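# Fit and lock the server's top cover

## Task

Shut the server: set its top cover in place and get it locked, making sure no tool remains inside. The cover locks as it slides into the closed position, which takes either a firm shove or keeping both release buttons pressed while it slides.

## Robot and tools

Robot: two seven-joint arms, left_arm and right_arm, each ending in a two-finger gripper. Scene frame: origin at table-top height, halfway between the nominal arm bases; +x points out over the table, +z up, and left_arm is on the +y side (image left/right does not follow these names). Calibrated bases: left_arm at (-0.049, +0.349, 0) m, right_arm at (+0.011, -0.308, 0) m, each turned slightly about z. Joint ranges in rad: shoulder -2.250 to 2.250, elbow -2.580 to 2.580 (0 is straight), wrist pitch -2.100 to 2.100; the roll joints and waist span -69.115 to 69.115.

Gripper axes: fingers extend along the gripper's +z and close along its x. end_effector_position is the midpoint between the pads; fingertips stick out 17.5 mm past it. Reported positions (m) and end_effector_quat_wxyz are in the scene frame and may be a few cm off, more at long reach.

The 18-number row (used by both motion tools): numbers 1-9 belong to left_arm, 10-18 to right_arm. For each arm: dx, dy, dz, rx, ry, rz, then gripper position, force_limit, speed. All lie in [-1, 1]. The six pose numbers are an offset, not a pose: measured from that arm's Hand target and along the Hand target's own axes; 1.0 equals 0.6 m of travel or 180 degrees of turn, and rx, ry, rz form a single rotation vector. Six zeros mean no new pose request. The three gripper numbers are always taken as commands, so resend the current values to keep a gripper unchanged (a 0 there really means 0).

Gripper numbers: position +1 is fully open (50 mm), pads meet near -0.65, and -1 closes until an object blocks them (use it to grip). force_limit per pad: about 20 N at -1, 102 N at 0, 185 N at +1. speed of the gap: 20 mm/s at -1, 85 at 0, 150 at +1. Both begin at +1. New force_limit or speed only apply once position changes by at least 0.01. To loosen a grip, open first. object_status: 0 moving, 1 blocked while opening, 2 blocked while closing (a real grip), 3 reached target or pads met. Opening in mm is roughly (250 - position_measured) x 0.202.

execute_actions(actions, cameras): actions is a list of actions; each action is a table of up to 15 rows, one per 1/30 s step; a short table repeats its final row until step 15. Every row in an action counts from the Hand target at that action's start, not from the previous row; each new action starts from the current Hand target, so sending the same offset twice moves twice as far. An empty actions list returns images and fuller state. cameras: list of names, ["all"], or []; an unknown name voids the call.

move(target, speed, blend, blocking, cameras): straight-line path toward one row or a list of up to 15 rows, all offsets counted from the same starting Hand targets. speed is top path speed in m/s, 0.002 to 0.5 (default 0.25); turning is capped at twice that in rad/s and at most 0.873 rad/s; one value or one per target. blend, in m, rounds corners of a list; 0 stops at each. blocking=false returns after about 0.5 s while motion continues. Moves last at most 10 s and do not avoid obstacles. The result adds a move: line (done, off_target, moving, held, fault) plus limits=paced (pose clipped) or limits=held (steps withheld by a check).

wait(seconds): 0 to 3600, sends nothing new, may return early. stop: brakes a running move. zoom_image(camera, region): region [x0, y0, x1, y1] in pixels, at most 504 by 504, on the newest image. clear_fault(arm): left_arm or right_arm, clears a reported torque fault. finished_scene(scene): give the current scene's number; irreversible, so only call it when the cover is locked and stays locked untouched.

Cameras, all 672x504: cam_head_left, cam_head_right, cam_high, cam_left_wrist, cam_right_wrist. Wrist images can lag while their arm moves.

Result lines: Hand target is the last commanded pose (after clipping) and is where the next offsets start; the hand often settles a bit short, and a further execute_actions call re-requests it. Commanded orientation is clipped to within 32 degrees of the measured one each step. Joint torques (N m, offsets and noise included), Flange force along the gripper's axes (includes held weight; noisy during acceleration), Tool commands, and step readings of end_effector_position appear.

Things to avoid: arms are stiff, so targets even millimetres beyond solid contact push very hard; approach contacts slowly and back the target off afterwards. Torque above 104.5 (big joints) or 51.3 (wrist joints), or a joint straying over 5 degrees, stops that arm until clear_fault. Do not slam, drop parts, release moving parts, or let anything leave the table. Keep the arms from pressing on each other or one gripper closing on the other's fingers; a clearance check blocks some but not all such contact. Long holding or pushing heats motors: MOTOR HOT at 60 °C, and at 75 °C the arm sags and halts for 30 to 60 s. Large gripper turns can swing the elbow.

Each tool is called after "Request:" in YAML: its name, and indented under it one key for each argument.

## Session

Scene 1 done. Look at scene 2.

Request:
execute_actions:
  actions: []

Request:
zoom_image:
  camera: "cam_head_right"
  region: [180, 150, 480, 350]

Request:
zoom_image:
  camera: "cam_high"
  region: [180, 180, 520, 420]

Scene clock: 0.00 s.
left_arm: end_effector_position=(+0.0948, +0.1617, +0.1848) position_measured=4 object_status=3 end_effector_quat_wxyz=(+0.042, +0.685, +0.090, -0.722) | right_arm: end_effector_position=(+0.7489, -0.0094, +0.1713) position_measured=2 object_status=3 end_effector_quat_wxyz=(+0.316, -0.345, +0.876, +0.119)
Joint positions: left_arm=[0.006 1.146 0.23 1.682 0.365 1.849 0.383] | right_arm=[0.04 0.941 -0.693 1.136 0.476 0.565 3.304]
Joint velocities: within noise
Joint torques (N m): no reading
Flange force (N): no reading
Hand target: left_arm +0.0948, +0.1617, +0.1848; +0.042, +0.685, +0.090, -0.722 | right_arm +0.7489, -0.0094, +0.1713; +0.316, -0.345, +0.876, +0.119
Tool commands: left_gripper/position=+1.0 left_gripper/force_limit=+1.0 left_gripper/speed=+1.0 right_gripper/position=+1.0 right_gripper/force_limit=+1.0 right_gripper/speed=+1.0
camera_calibration:
cam_left_wrist: T_world_to_cam=[[-0.03371, 0.02882, -0.99902, 0.18461], [0.17257, -0.9844, -0.03422, 0.21326], [-0.98442, -0.17355, 0.02821, 0.2837]] pos_world=[0.24871, 0.25385, 0.18372]
cam_right_wrist: T_world_to_cam=[[-0.55765, -0.51631, -0.64996, 0.52362], [-0.68305, 0.73035, 0.00586, 0.56639], [0.47168, 0.44722, -0.75994, -0.05236]] pos_world=[0.70356, -0.11989, 0.29723]

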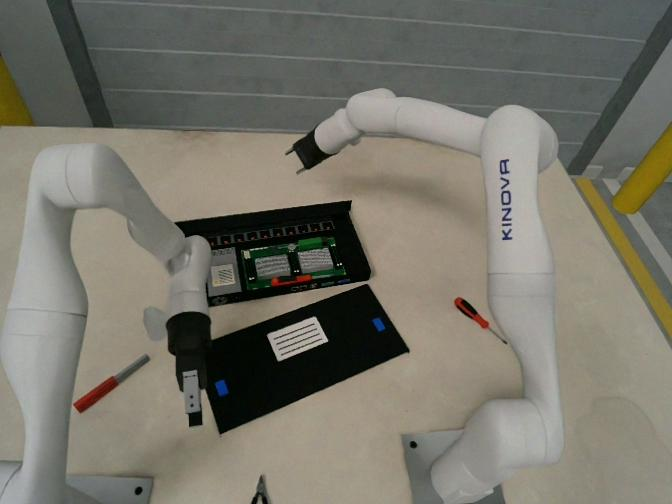

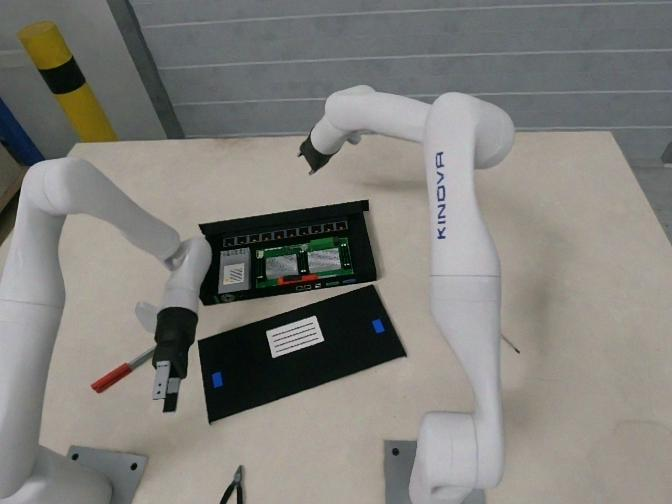

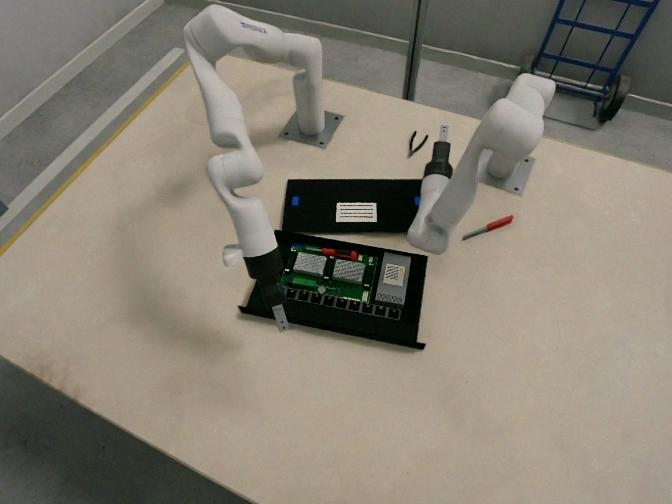

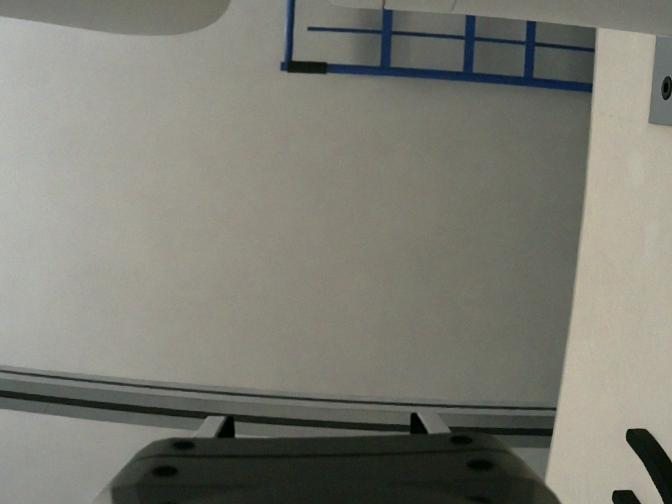

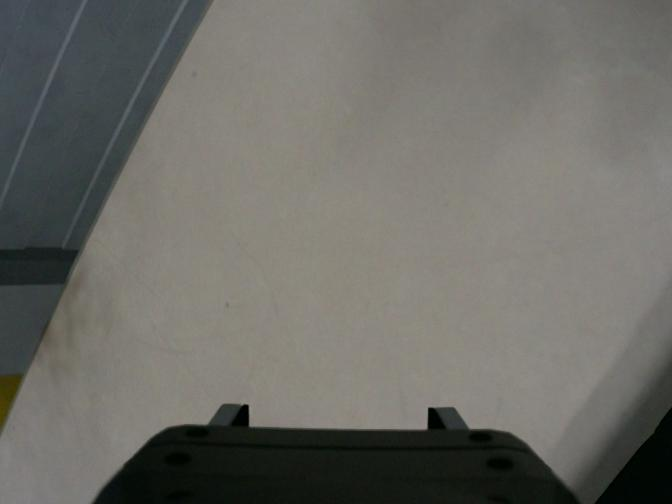

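Scaled by 1.680 from the camera's image (finer frame: 960x720).

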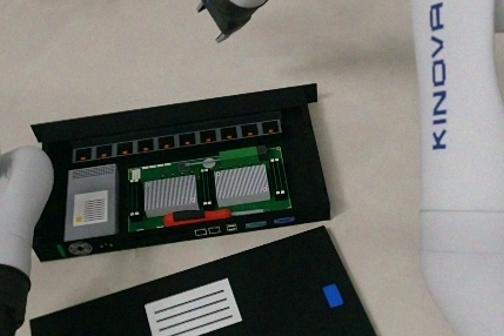

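Scaled by 1.482 from the camera's image (finer frame: 960x720).

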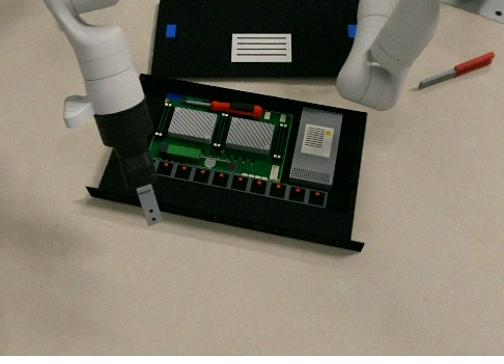

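Request:
move:
  target: [-0.1957,-0.0768,-0.1817,0.0299,0.5148,0.0642,0.01,0.3,0,0.0395,0.2572,-0.3568,0.0618,0.2136,0.1813,0.0,-0.7,0]
  speed: 0.35
  cameras: ["cam_head_left", "cam_head_right", "cam_right_wrist", "cam_left_wrist"]

Request:
zoom_image:
  camera: "cam_head_left"
  region: [160, 180, 400, 320]

Scene clock: 56.20 s.
left_arm: end_effector_position=(+0.2002, +0.2199, +0.3001) position_measured=151 object_status=3 end_effector_quat_wxyz=(+0.000, +1.000, +0.000, +0.000) | right_arm: end_effector_position=(+0.5298, +0.0000, +0.3201) position_measured=152 object_status=3 end_effector_quat_wxyz=(+0.000, -0.078, +0.997, +0.000)
Joint positions: left_arm=[0.063 -0.071 0.249 1.875 0.018 1.336 0.365] | right_arm=[-0.414 0.8 -0.465 0.564 0.338 1.819 2.599]
Joint torques (N m): left_arm=[1.84 -7.53 0.96 -9.05 0.06 0.19 0.25] | right_arm=[0.84 -22.99 -1.57 -8.07 0.27 -0.1 -0.04]
Flange force (N): left_arm=[1.9 -5.6 -0.9] | right_arm=[-2.3 2.5 -4.3]
Hand target: left_arm +0.2002, +0.2199, +0.3001; +0.000, +1.000, +0.000, +0.000 | right_arm +0.5298, +0.0000, +0.3201; +0.000, -0.078, +0.997, +0.000
Off the commanded pose: left_arm 0.000 m, 0 deg | right_arm 0.000 m, 0 deg.
move: done
cam_left_wrist: T_world_to_cam=[[0.99912, -0.03807, 0.01775, -0.19546], [-0.03783, -0.99919, -0.01378, 0.29557], [0.01826, 0.0131, -0.99975, 0.46102]] pos_world=[0.19805, 0.28185, 0.46845]
cam_right_wrist: T_world_to_cam=[[-0.98851, -0.14994, -0.01887, 0.52927], [-0.15023, 0.98854, 0.01482, 0.12395], [0.01643, 0.01749, -0.99971, 0.47772]] pos_world=[0.53397, -0.05152, 0.48573]
Images, in order (width x height): cam_head_left 672x504, cam_head_right 672x504, cam_left_wrist 672x504, cam_right_wrist 672x504.

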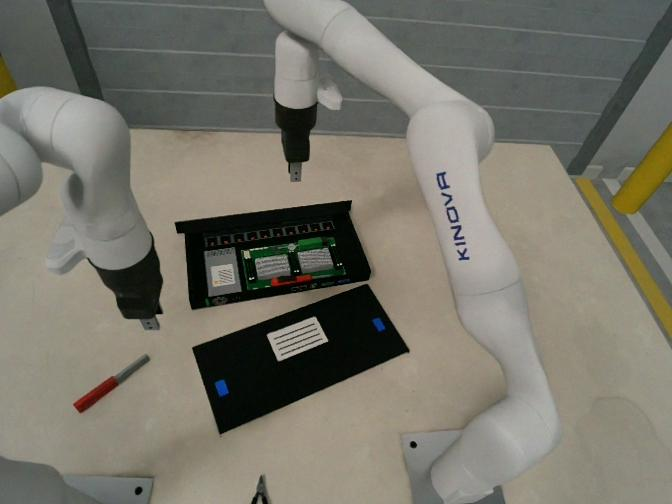

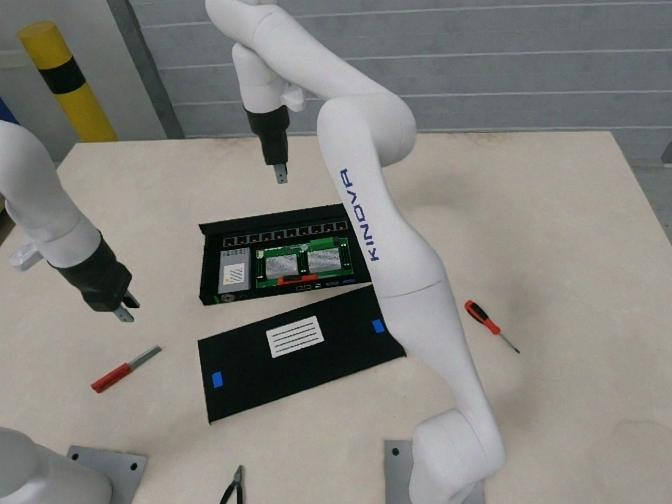

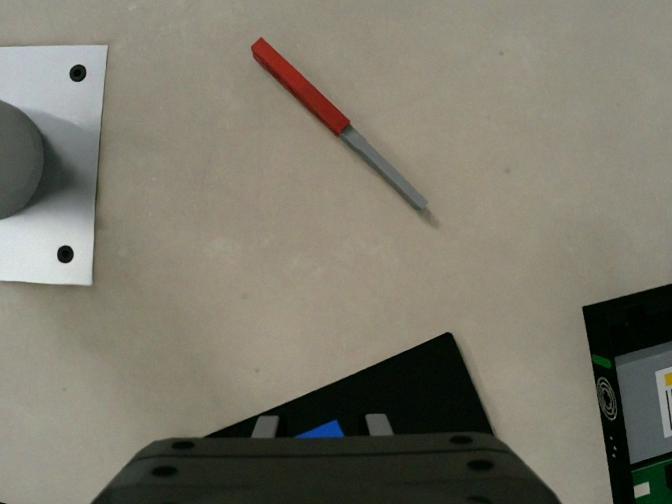

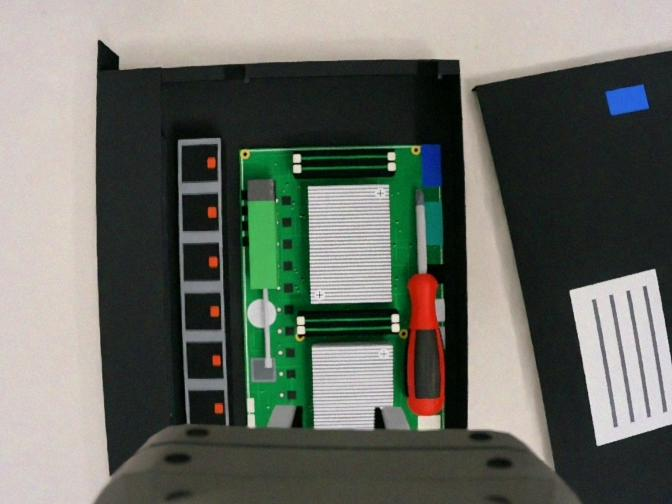

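Scaled by 2.100 from the camera's image (finer frame: 960x720).

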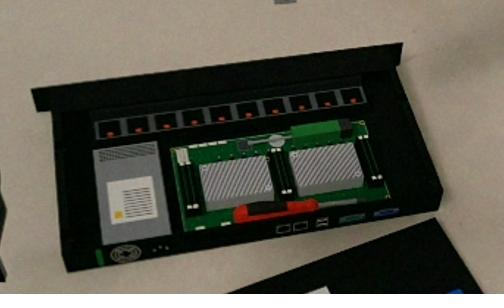

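Request:
zoom_image:
  camera: "cam_right_wrist"
  region: [230, 130, 480, 430]

Scaled by 1.680.

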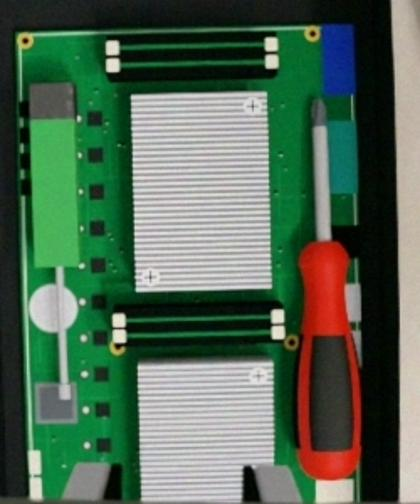

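Request:
move:
  target: [-0.1025,0.466,0.3168,0.0559,0.302,-0.1075,0.01,0.3,0,0.0912,-0.0633,0.3502,0,0,-0.0111,0.03,-0.7,0]
  speed: 0.3
  cameras: ["cam_left_wrist", "cam_right_wrist", "cam_head_left"]

Request:
zoom_image:
  camera: "cam_right_wrist"
  region: [240, 200, 480, 440]

Scene clock: 123.33 s.
left_arm: end_effector_position=(+0.1387, -0.0597, +0.1100) position_measured=151 object_status=3 end_effector_quat_wxyz=(-0.084, +0.872, +0.162, +0.454) | right_arm: end_effector_position=(+0.4817, -0.0461, +0.1100) position_measured=148 object_status=3 end_effector_quat_wxyz=(+0.000, -0.096, +0.995, +0.000)
Joint positions: left_arm=[1.285 0.949 0.516 1.644 -1.127 1.592 2.758] | right_arm=[-0.245 0.744 -0.486 1.414 0.368 1.075 2.501]
Joint torques (N m): left_arm=[1.94 -20.47 3.19 -3.41 -0.84 2.83 0.24] | right_arm=[0.77 -20.3 -3.05 -7.1 0.22 -0.14 -0.09]
Flange force (N): left_arm=[3.2 2.6 2.6] | right_arm=[-1.1 1.9 -3.0]
Hand target: left_arm +0.1386, -0.0597, +0.1100; -0.084, +0.872, +0.162, +0.454 | right_arm +0.4817, -0.0461, +0.1100; +0.000, -0.096, +0.995, +0.000
Off the commanded pose: left_arm 0.000 m, 0 deg | right_arm 0.000 m, 0 deg.
move: done
cam_left_wrist: T_world_to_cam=[[0.53515, 0.16429, 0.82863, -0.15403], [0.34823, -0.93659, -0.0392, -0.03574], [0.76965, 0.30952, -0.55842, 0.14079]] pos_world=[-0.01349, -0.05174, 0.20486]
cam_right_wrist: T_world_to_cam=[[-0.98267, -0.18438, -0.01895, 0.46646], [-0.18466, 0.98269, 0.0148, 0.18168], [0.01589, 0.01804, -0.99971, 0.26956]] pos_world=[0.48764, -0.0974, 0.27563]
Images, in order (width x height): cam_head_left 672x504, cam_left_wrist 672x504, cam_right_wrist 672x504.

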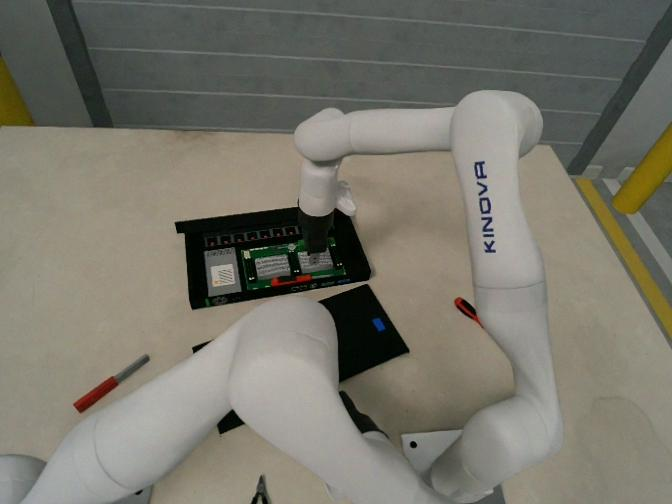

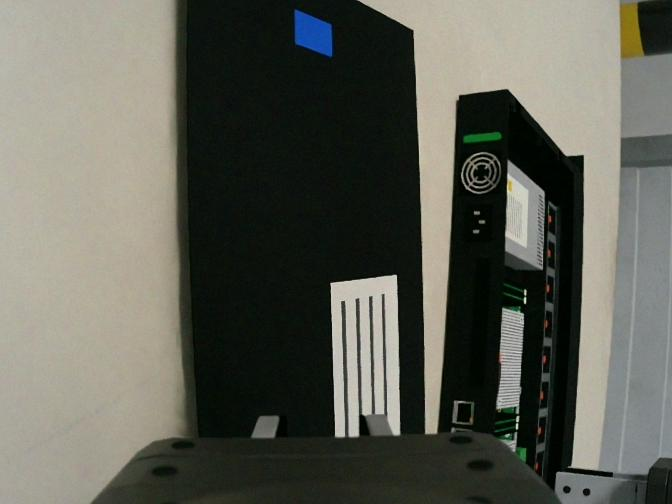

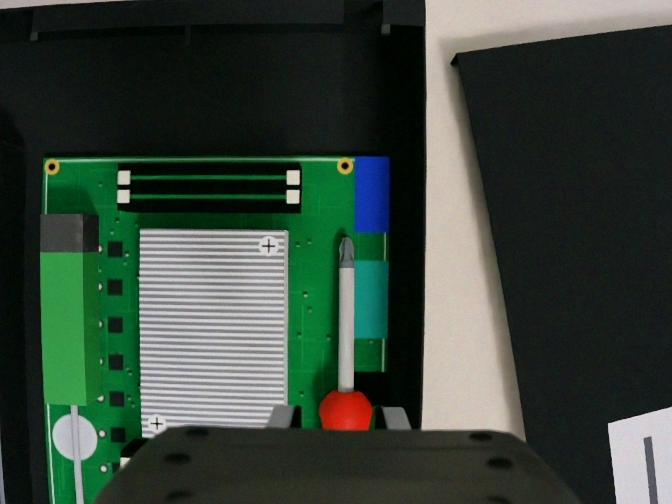

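Scaled by 2.100.

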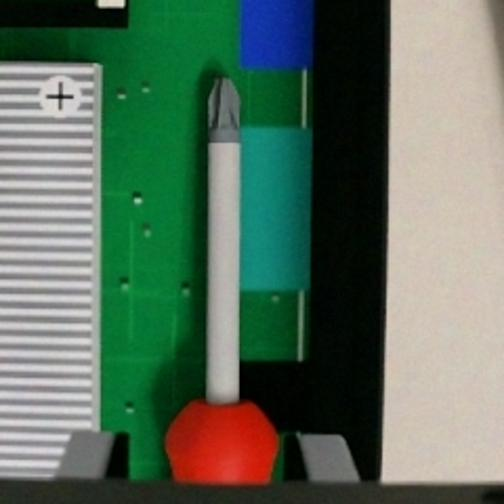

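Request:
move:
  target: [0,0,0,0,0,0,0.01,0.3,0,0.0055,-0.0155,0.0917,0,0,0,0.142,-0.7,0]
  speed: 0.15
  cameras: ["cam_right_wrist", "cam_left_wrist"]

Request:
zoom_image:
  camera: "cam_right_wrist"
  region: [260, 240, 460, 440]

Request:
zoom_image:
  camera: "cam_left_wrist"
  region: [160, 300, 460, 504]

Scene clock: 160.93 s.
left_arm: end_effector_position=(+0.1386, -0.0597, +0.1100) position_measured=151 object_status=3 end_effector_quat_wxyz=(-0.084, +0.872, +0.162, +0.454) | right_arm: end_effector_position=(+0.4802, -0.0559, +0.0550) position_measured=131 object_status=3 end_effector_quat_wxyz=(+0.000, -0.096, +0.995, +0.000)
Joint positions: left_arm=[1.286 0.949 0.516 1.644 -1.127 1.592 2.758] | right_arm=[-0.239 0.807 -0.46 1.492 0.409 0.939 2.478]
Joint torques (N m): left_arm=[1.91 -20.45 3.21 -3.51 -0.86 2.85 0.24] | right_arm=[0.75 -20.59 -3.1 -6.32 0.23 -0.13 -0.09]
Flange force (N): left_arm=[3.3 2.2 2.7] | right_arm=[-1.3 1.9 -2.7]
Hand target: left_arm +0.1386, -0.0597, +0.1100; -0.084, +0.872, +0.162, +0.454 | right_arm +0.4802, -0.0558, +0.0549; +0.000, -0.096, +0.995, +0.000
Off the commanded pose: left_arm 0.000 m, 0 deg | right_arm 0.000 m, 0 deg.
move: done
cam_left_wrist: T_world_to_cam=[[0.53521, 0.16432, 0.82858, -0.15402], [0.34822, -0.93659, -0.03919, -0.03574], [0.7696, 0.30951, -0.55849, 0.14081]] pos_world=[-0.01349, -0.05174, 0.20486]
cam_right_wrist: T_world_to_cam=[[-0.98267, -0.18438, -0.01897, 0.46214], [-0.18467, 0.98269, 0.0149, 0.19183], [0.01589, 0.01814, -0.99971, 0.21479]] pos_world=[0.48614, -0.1072, 0.22063]
Images, in order (width x height): cam_left_wrist 672x504, cam_right_wrist 672x504.

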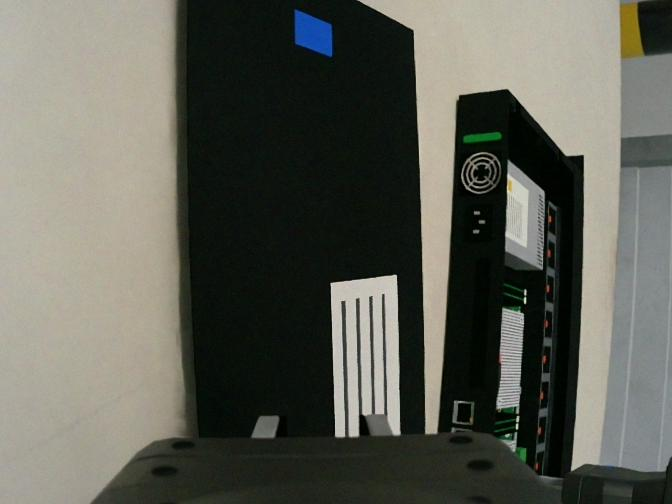

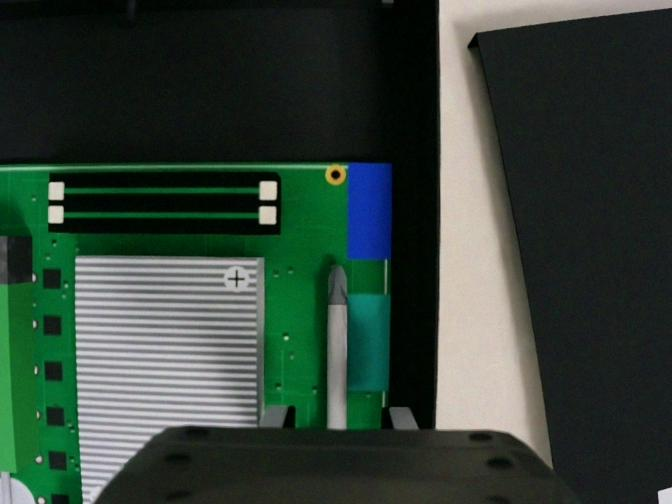

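Scaled by 2.520.

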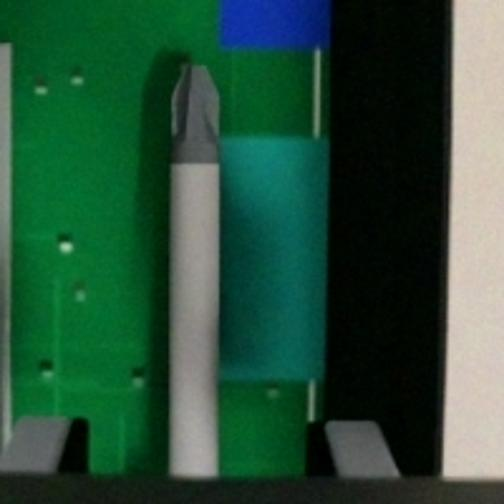

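Scaled by 1.680.

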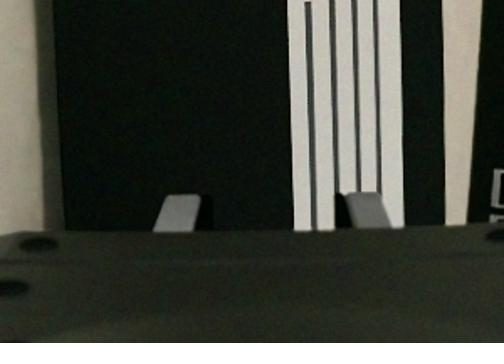

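Request:
move:
  target: [0,0,0,0,0,0,0.01,0.3,0,0.0008,0.0025,0.0375,0,0,0,0.142,-0.7,0]
  speed: 0.06
  cameras: ["cam_right_wrist"]

Request:
zoom_image:
  camera: "cam_right_wrist"
  region: [260, 240, 460, 440]

Scene clock: 175.27 s.
left_arm: end_effector_position=(+0.1386, -0.0597, +0.1100) position_measured=151 object_status=3 end_effector_quat_wxyz=(-0.084, +0.872, +0.162, +0.454) | right_arm: end_effector_position=(+0.4794, -0.0545, +0.0324) position_measured=131 object_status=3 end_effector_quat_wxyz=(+0.000, -0.096, +0.995, +0.000)
Joint positions: left_arm=[1.286 0.949 0.516 1.644 -1.127 1.592 2.758] | right_arm=[-0.249 0.841 -0.446 1.508 0.427 0.89 2.461]
Joint torques (N m): left_arm=[1.9 -20.45 3.17 -3.53 -0.88 2.83 0.23] | right_arm=[0.8 -20.71 -3.09 -5.98 0.21 -0.11 -0.1]
Flange force (N): left_arm=[3.3 2.1 2.6] | right_arm=[-1.2 2.0 -2.7]
Hand target: left_arm +0.1386, -0.0597, +0.1100; -0.084, +0.872, +0.162, +0.454 | right_arm +0.4794, -0.0545, +0.0324; +0.000, -0.096, +0.995, +0.000
Off the commanded pose: left_arm 0.000 m, 0 deg | right_arm 0.000 m, 0 deg.
move: done
cam_right_wrist: T_world_to_cam=[[-0.98267, -0.18438, -0.01885, 0.46116], [-0.18466, 0.98269, 0.01482, 0.19066], [0.01579, 0.01804, -0.99971, 0.19232]] pos_world=[0.48534, -0.1058, 0.19813]

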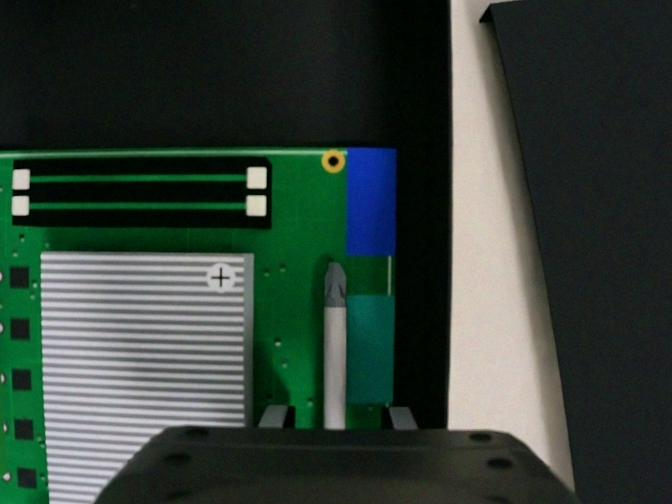

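Scaled by 2.520.

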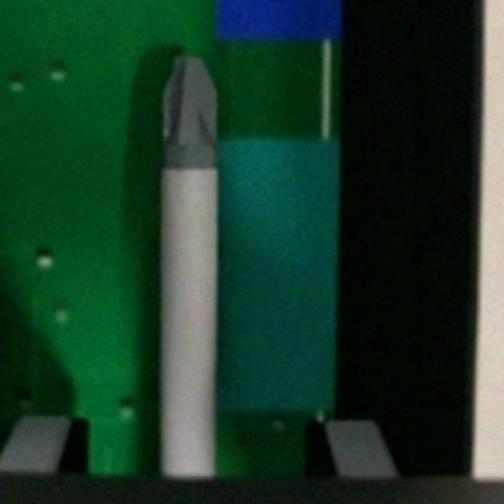

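Request:
execute_actions:
  actions:
    - [[0,0,0,0,0,0,0.01,0.3,0,0,0,0,0,0,0,-1,-0.7,-0.5]]
  cameras: ["cam_right_wrist"]

Scene clock: 182.53 s.
left_arm: end_effector_position=(+0.1386, -0.0597, +0.1100) position_measured=151 object_status=3 end_effector_quat_wxyz=(-0.084, +0.872, +0.162, +0.454) | right_arm: end_effector_position=(+0.4794, -0.0545, +0.0324) position_measured=225 object_status=2 end_effector_quat_wxyz=(+0.000, -0.096, +0.995, +0.000)
Joint positions: left_arm=[1.286 0.949 0.516 1.644 -1.127 1.592 2.758] | right_arm=[-0.249 0.841 -0.446 1.508 0.427 0.89 2.461]
Joint torques (N m): left_arm=[1.9 -20.43 3.24 -3.47 -0.83 2.82 0.22] | right_arm=[0.73 -20.65 -3.15 -5.97 0.19 -0.12 -0.06]
Hand target: left_arm +0.1386, -0.0597, +0.1100; -0.084, +0.872, +0.162, +0.454 | right_arm +0.4794, -0.0545, +0.0325; +0.000, -0.096, +0.995, +0.000
Off the commanded pose: left_arm 0.000 m, 0 deg | right_arm 0.000 m, 0 deg.
Step readings (end_effector_position of left_arm | right_arm):
0: (+0.1386, -0.0597, +0.1100) | (+0.4794, -0.0545, +0.0324)
1: (+0.1386, -0.0597, +0.1100) | (+0.4794, -0.0545, +0.0324)
2: (+0.1386, -0.0597, +0.1100) | (+0.4794, -0.0545, +0.0324)
4: (+0.1386, -0.0597, +0.1100) | (+0.4794, -0.0545, +0.0324)
8: (+0.1386, -0.0597, +0.1100) | (+0.4794, -0.0545, +0.0324)
15: (+0.1386, -0.0597, +0.1100) | (+0.4794, -0.0545, +0.0324)
cam_right_wrist: T_world_to_cam=[[-0.98267, -0.18438, -0.01895, 0.46118], [-0.18466, 0.98269, 0.0148, 0.19066], [0.01589, 0.01804, -0.99971, 0.19227]] pos_world=[0.48534, -0.1058, 0.19813]

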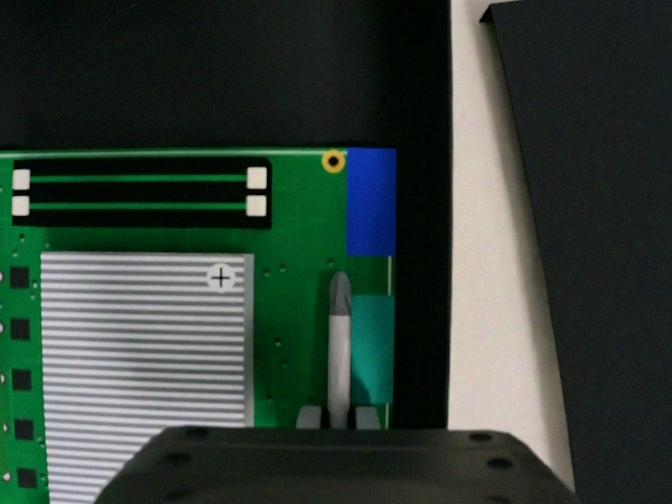

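Request:
move:
  target:
    - [0,0,0,0,0,0,0.01,0.3,0,0,0,-0.1625,0,0,0,-1,-0.7,-0.5]
    - [-0.1052,0.007,0.0765,0,0,0,0.01,0.3,0,-0.0779,-0.6527,-0.1625,0,0,0,-1,-0.7,-0.5]
    - [-0.1052,0.007,0.0765,0,0,0,0.01,0.3,0,-0.0779,-0.6527,0.0142,0,0,0,-1,-0.7,-0.5]
  speed: [0.15, 0.3, 0.12]
  blend: [0.02, 0.03, 0]
  cameras: ["cam_right_wrist", "cam_left_wrist", "cam_head_right"]

Request:
zoom_image:
  camera: "cam_left_wrist"
  region: [120, 240, 460, 450]

Scene clock: 213.63 s.
left_arm: end_effector_position=(+0.1414, -0.0631, +0.0320) position_measured=151 object_status=3 end_effector_quat_wxyz=(-0.084, +0.872, +0.162, +0.454) | right_arm: end_effector_position=(+0.6001, -0.4300, +0.0241) position_measured=225 object_status=2 end_effector_quat_wxyz=(+0.000, -0.096, +0.995, +0.000)
Joint positions: left_arm=[1.306 1.106 0.472 1.617 -1.19 1.516 2.856] | right_arm=[0.402 0.978 -0.424 1.212 0.408 1.034 3.236]
Joint torques (N m): left_arm=[1.86 -21.26 3.02 -2.53 -0.58 2.97 0.24] | right_arm=[0.5 -18.11 -2.21 -4.41 0.24 -0.1 -0.05]
Flange force (N): left_arm=[3.0 2.3 2.7] | right_arm=[-2.3 0.1 -11.9]
Hand target: left_arm +0.1414, -0.0631, +0.0320; -0.084, +0.872, +0.162, +0.454 | right_arm +0.6000, -0.4300, +0.0240; +0.000, -0.096, +0.995, +0.000
Off the commanded pose: left_arm 0.000 m, 0 deg | right_arm 0.000 m, 0 deg.
move: done
cam_left_wrist: T_world_to_cam=[[0.53516, 0.16429, 0.82862, -0.09034], [0.34815, -0.93662, -0.03914, -0.04296], [0.76967, 0.30943, -0.55844, 0.09613]] pos_world=[-0.01069, -0.05514, 0.12686]
cam_right_wrist: T_world_to_cam=[[-0.98265, -0.18447, -0.01915, 0.51038], [-0.18476, 0.98267, 0.01476, 0.58213], [0.01609, 0.01804, -0.99971, 0.18861]] pos_world=[0.60604, -0.4813, 0.18973]
Images, in order (width x height): cam_head_right 672x504, cam_left_wrist 672x504, cam_right_wrist 672x504.

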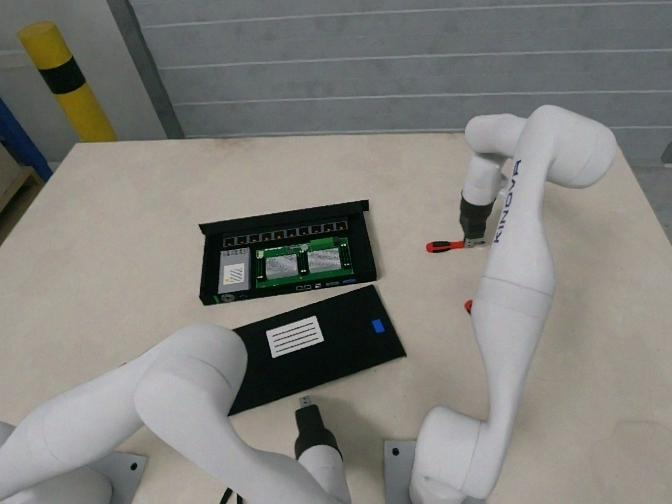

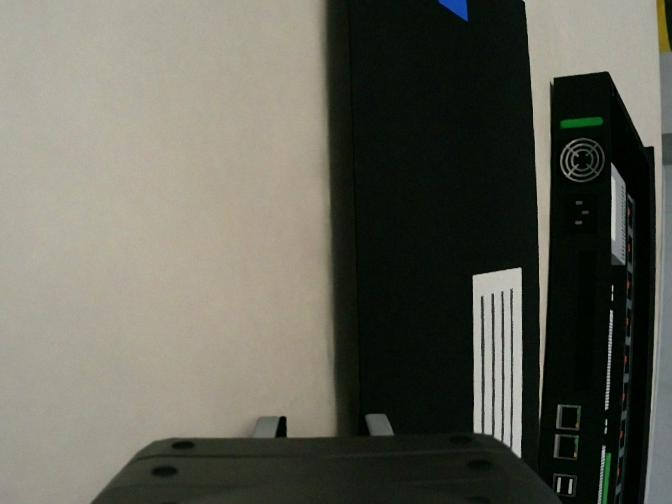

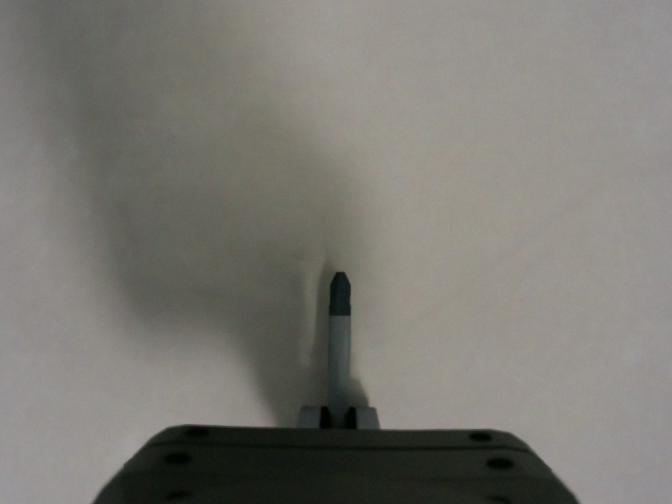

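Scaled by 1.482.

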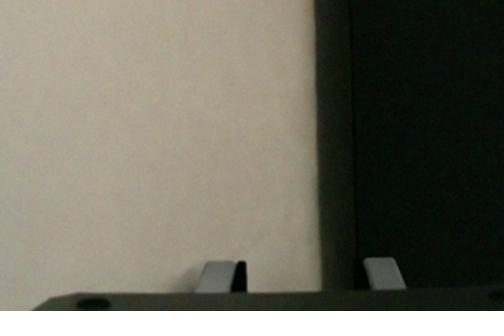

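Request:
move:
  target:
    - [-0.0068,0,0.0048,0,0,0,0.01,0.3,0,0,0,0,0,0,0,0.03,-0.7,-0.5]
    - [0.0357,0,0.0653,0,0,0,0.01,0.3,0,0,0,-0.1667,0,0,0,0.03,-0.7,-0.5]
    - [0.0357,0,0.0653,0,0,0,0.01,0.3,0,-0.1017,0.724,-0.1433,0,0,0,0.03,-0.7,-0.5]
  speed: [0.05, 0.08, 0.3]
  blend: [0, 0.02, 0]
  cameras: ["cam_right_wrist", "cam_left_wrist"]

Request:
zoom_image:
  camera: "cam_left_wrist"
  region: [160, 300, 460, 504]

Request:
zoom_image:
  camera: "cam_right_wrist"
  region: [210, 180, 470, 440]

Scene clock: 243.33 s.
left_arm: end_effector_position=(+0.1828, -0.0472, +0.0270) position_measured=151 object_status=3 end_effector_quat_wxyz=(-0.084, +0.872, +0.162, +0.454) | right_arm: end_effector_position=(+0.5771, +0.0080, +0.1099) position_measured=148 object_status=3 end_effector_quat_wxyz=(+0.000, -0.096, +0.995, +0.000)
Joint positions: left_arm=[1.232 1.091 0.444 1.687 -1.248 1.452 2.861] | right_arm=[-0.352 0.99 -0.442 0.87 0.376 1.346 2.604]
Joint torques (N m): left_arm=[1.85 -20.87 2.73 -2.24 -0.56 2.9 0.27] | right_arm=[0.78 -25.21 -2.55 -7.89 0.25 -0.14 -0.09]
Flange force (N): left_arm=[3.1 2.4 2.6] | right_arm=[-2.6 2.2 -3.1]
Hand target: left_arm +0.1828, -0.0472, +0.0270; -0.084, +0.872, +0.162, +0.454 | right_arm +0.5771, +0.0081, +0.1099; +0.000, -0.096, +0.995, +0.000
Off the commanded pose: left_arm 0.000 m, 0 deg | right_arm 0.000 m, 0 deg.
move: done
cam_left_wrist: T_world_to_cam=[[0.53521, 0.16432, 0.82858, -0.11096], [0.34822, -0.93659, -0.03919, -0.04267], [0.7696, 0.30951, -0.55849, 0.05657]] pos_world=[0.03071, -0.03924, 0.12186]
cam_right_wrist: T_world_to_cam=[[-0.98269, -0.18428, -0.01893, 0.57019], [-0.18457, 0.98271, 0.0147, 0.14611], [0.01589, 0.01794, -0.99971, 0.26696]] pos_world=[0.58305, -0.0433, 0.27553]
Images, in order (width x height): cam_left_wrist 672x504, cam_right_wrist 672x504.

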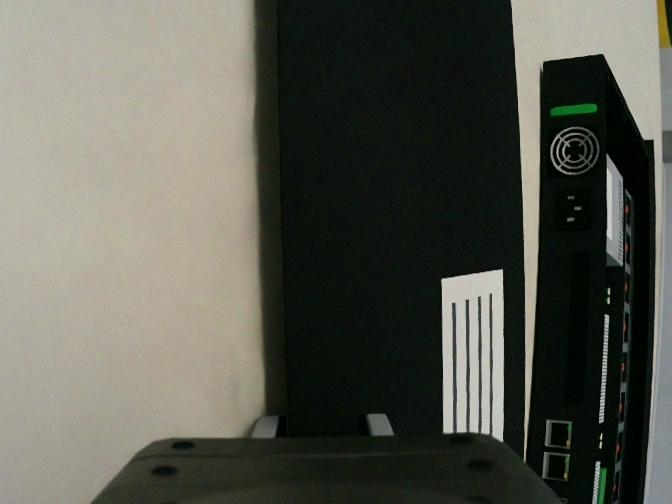

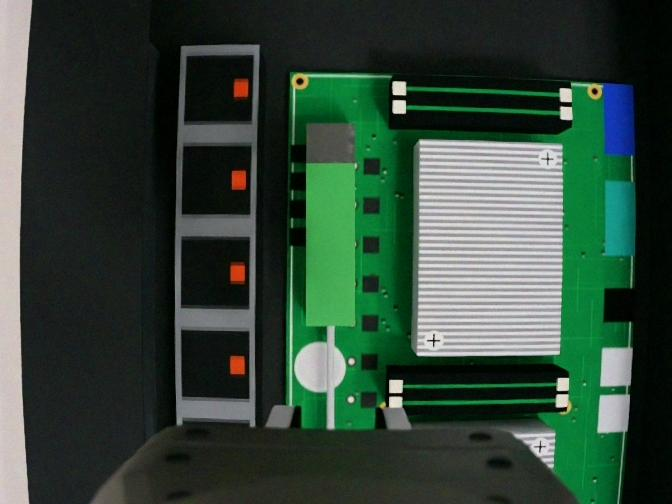

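Scaled by 1.680.

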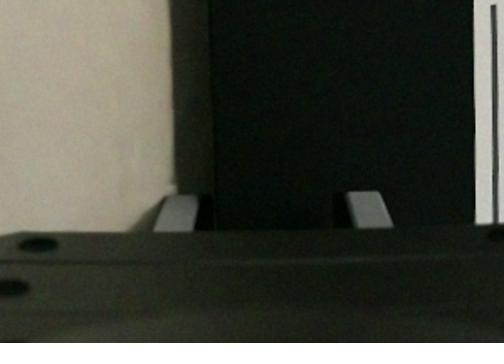

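Scaled by 1.938.

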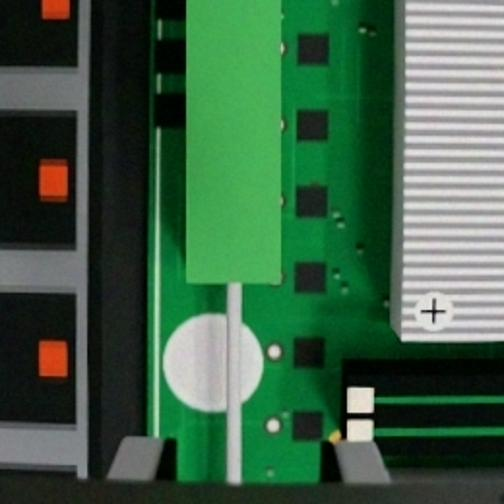

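Request:
move:
  target:
    - [0,0,0,0,0,0,-1,0.3,-0.7,-0.005,-0.0067,0.0833,0,0,0,0.03,-0.7,-0.5]
    - [0,0,0,0,0,0,-1,0.3,-0.7,-0.005,-0.0067,0.1273,0,0,0,0.03,-0.7,-0.5]
  speed: [0.15, 0.06]
  blend: [0.01, 0]
  cameras: ["cam_right_wrist", "cam_left_wrist", "cam_head_left"]

Request:
zoom_image:
  camera: "cam_right_wrist"
  region: [230, 240, 430, 440]

Scene clock: 269.70 s.
left_arm: end_effector_position=(+0.1828, -0.0472, +0.0270) position_measured=230 object_status=2 end_effector_quat_wxyz=(-0.084, +0.872, +0.162, +0.454) | right_arm: end_effector_position=(+0.5807, +0.0047, +0.0334) position_measured=148 object_status=3 end_effector_quat_wxyz=(+0.000, -0.096, +0.995, +0.000)
Joint positions: left_arm=[1.232 1.09 0.444 1.687 -1.248 1.452 2.861] | right_arm=[-0.34 1.074 -0.428 0.946 0.403 1.192 2.587]
Joint torques (N m): left_arm=[1.28 -20.1 3.34 -2.4 -0.35 1.58 0.14] | right_arm=[0.81 -25.64 -2.73 -7.33 0.22 -0.1 -0.09]
Flange force (N): left_arm=[3.9 1.8 0.4] | right_arm=[-2.9 2.3 -2.6]
Hand target: left_arm +0.1828, -0.0472, +0.0270; -0.084, +0.872, +0.162, +0.454 | right_arm +0.5808, +0.0047, +0.0335; +0.000, -0.096, +0.995, +0.000
Off the commanded pose: left_arm 0.000 m, 0 deg | right_arm 0.000 m, 0 deg.
move: done; blend cut to 0 m at target 1
cam_left_wrist: T_world_to_cam=[[0.53522, 0.16432, 0.82857, -0.11096], [0.34815, -0.93662, -0.03914, -0.04268], [0.76963, 0.30942, -0.55851, 0.05656]] pos_world=[0.03071, -0.03924, 0.12186]
cam_right_wrist: T_world_to_cam=[[-0.98267, -0.18438, -0.01885, 0.57172], [-0.18466, 0.98269, 0.01482, 0.15129], [0.01579, 0.01804, -0.99971, 0.19065]] pos_world=[0.58674, -0.0467, 0.19913]
Images, in order (width x height): cam_head_left 672x504, cam_left_wrist 672x504, cam_right_wrist 672x504.

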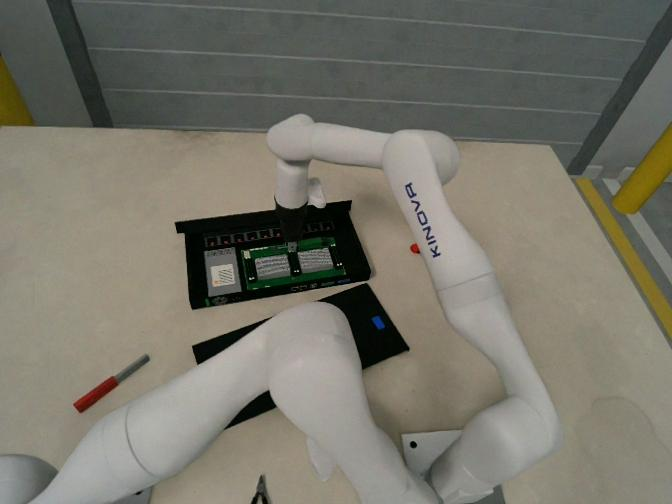

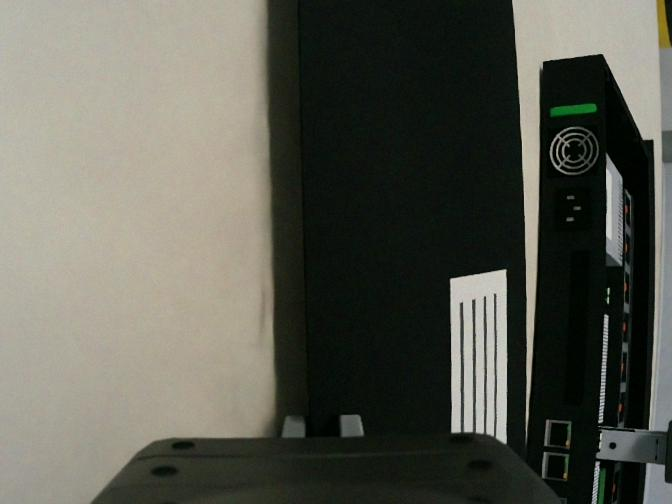

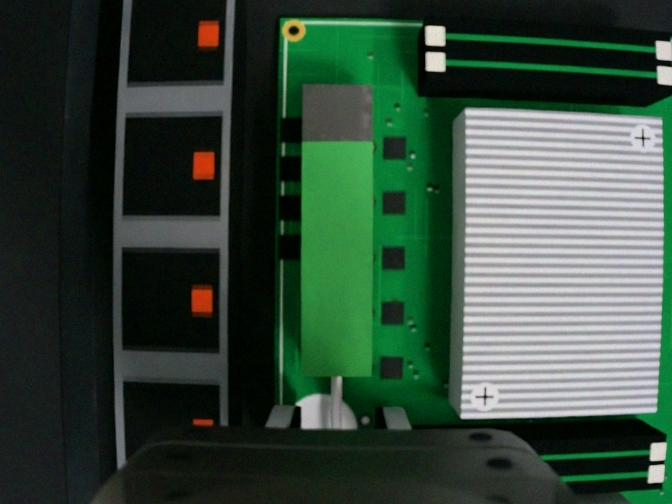

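Scaled by 2.520.

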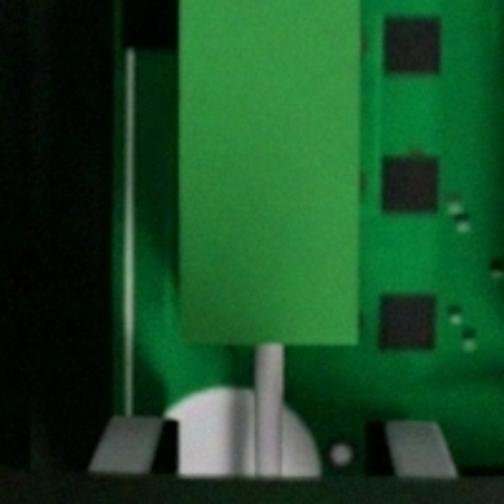

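Request:
execute_actions:
  actions:
    - [[0,0,0,0,0,0,-1,0.3,-0.7,0,0,0,0,0,0,-1,-0.7,-0.5]]
  cameras: ["cam_right_wrist"]

Scene clock: 272.87 s.
left_arm: end_effector_position=(+0.1828, -0.0472, +0.0270) position_measured=230 object_status=2 end_effector_quat_wxyz=(-0.084, +0.872, +0.162, +0.454) | right_arm: end_effector_position=(+0.5808, +0.0047, +0.0335) position_measured=241 object_status=2 end_effector_quat_wxyz=(+0.000, -0.096, +0.995, +0.000)
Joint positions: left_arm=[1.232 1.09 0.444 1.687 -1.248 1.452 2.861] | right_arm=[-0.34 1.074 -0.428 0.946 0.403 1.192 2.587]
Joint torques (N m): left_arm=[1.2 -20.04 3.32 -2.32 -0.33 1.6 0.18] | right_arm=[0.81 -25.67 -2.77 -7.5 0.21 -0.11 -0.11]
Hand target: left_arm +0.1828, -0.0472, +0.0270; -0.084, +0.872, +0.162, +0.454 | right_arm +0.5807, +0.0047, +0.0335; +0.000, -0.096, +0.995, +0.000
Off the commanded pose: left_arm 0.000 m, 0 deg | right_arm 0.000 m, 0 deg.
Step readings (end_effector_position of left_arm | right_arm):
0: (+0.1828, -0.0472, +0.0270) | (+0.5808, +0.0047, +0.0335)
1: (+0.1828, -0.0472, +0.0270) | (+0.5808, +0.0047, +0.0335)
2: (+0.1828, -0.0472, +0.0270) | (+0.5808, +0.0047, +0.0335)
4: (+0.1828, -0.0472, +0.0270) | (+0.5808, +0.0047, +0.0335)
8: (+0.1828, -0.0472, +0.0270) | (+0.5808, +0.0047, +0.0335)
15: (+0.1828, -0.0472, +0.0270) | (+0.5808, +0.0047, +0.0335)
cam_right_wrist: T_world_to_cam=[[-0.98267, -0.18438, -0.01895, 0.57176], [-0.18466, 0.98269, 0.0148, 0.1512], [0.01589, 0.01804, -0.99971, 0.19059]] pos_world=[0.58674, -0.0466, 0.19913]

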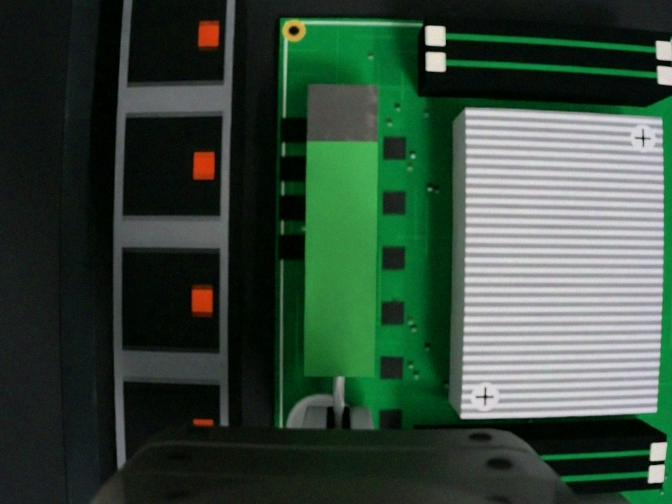

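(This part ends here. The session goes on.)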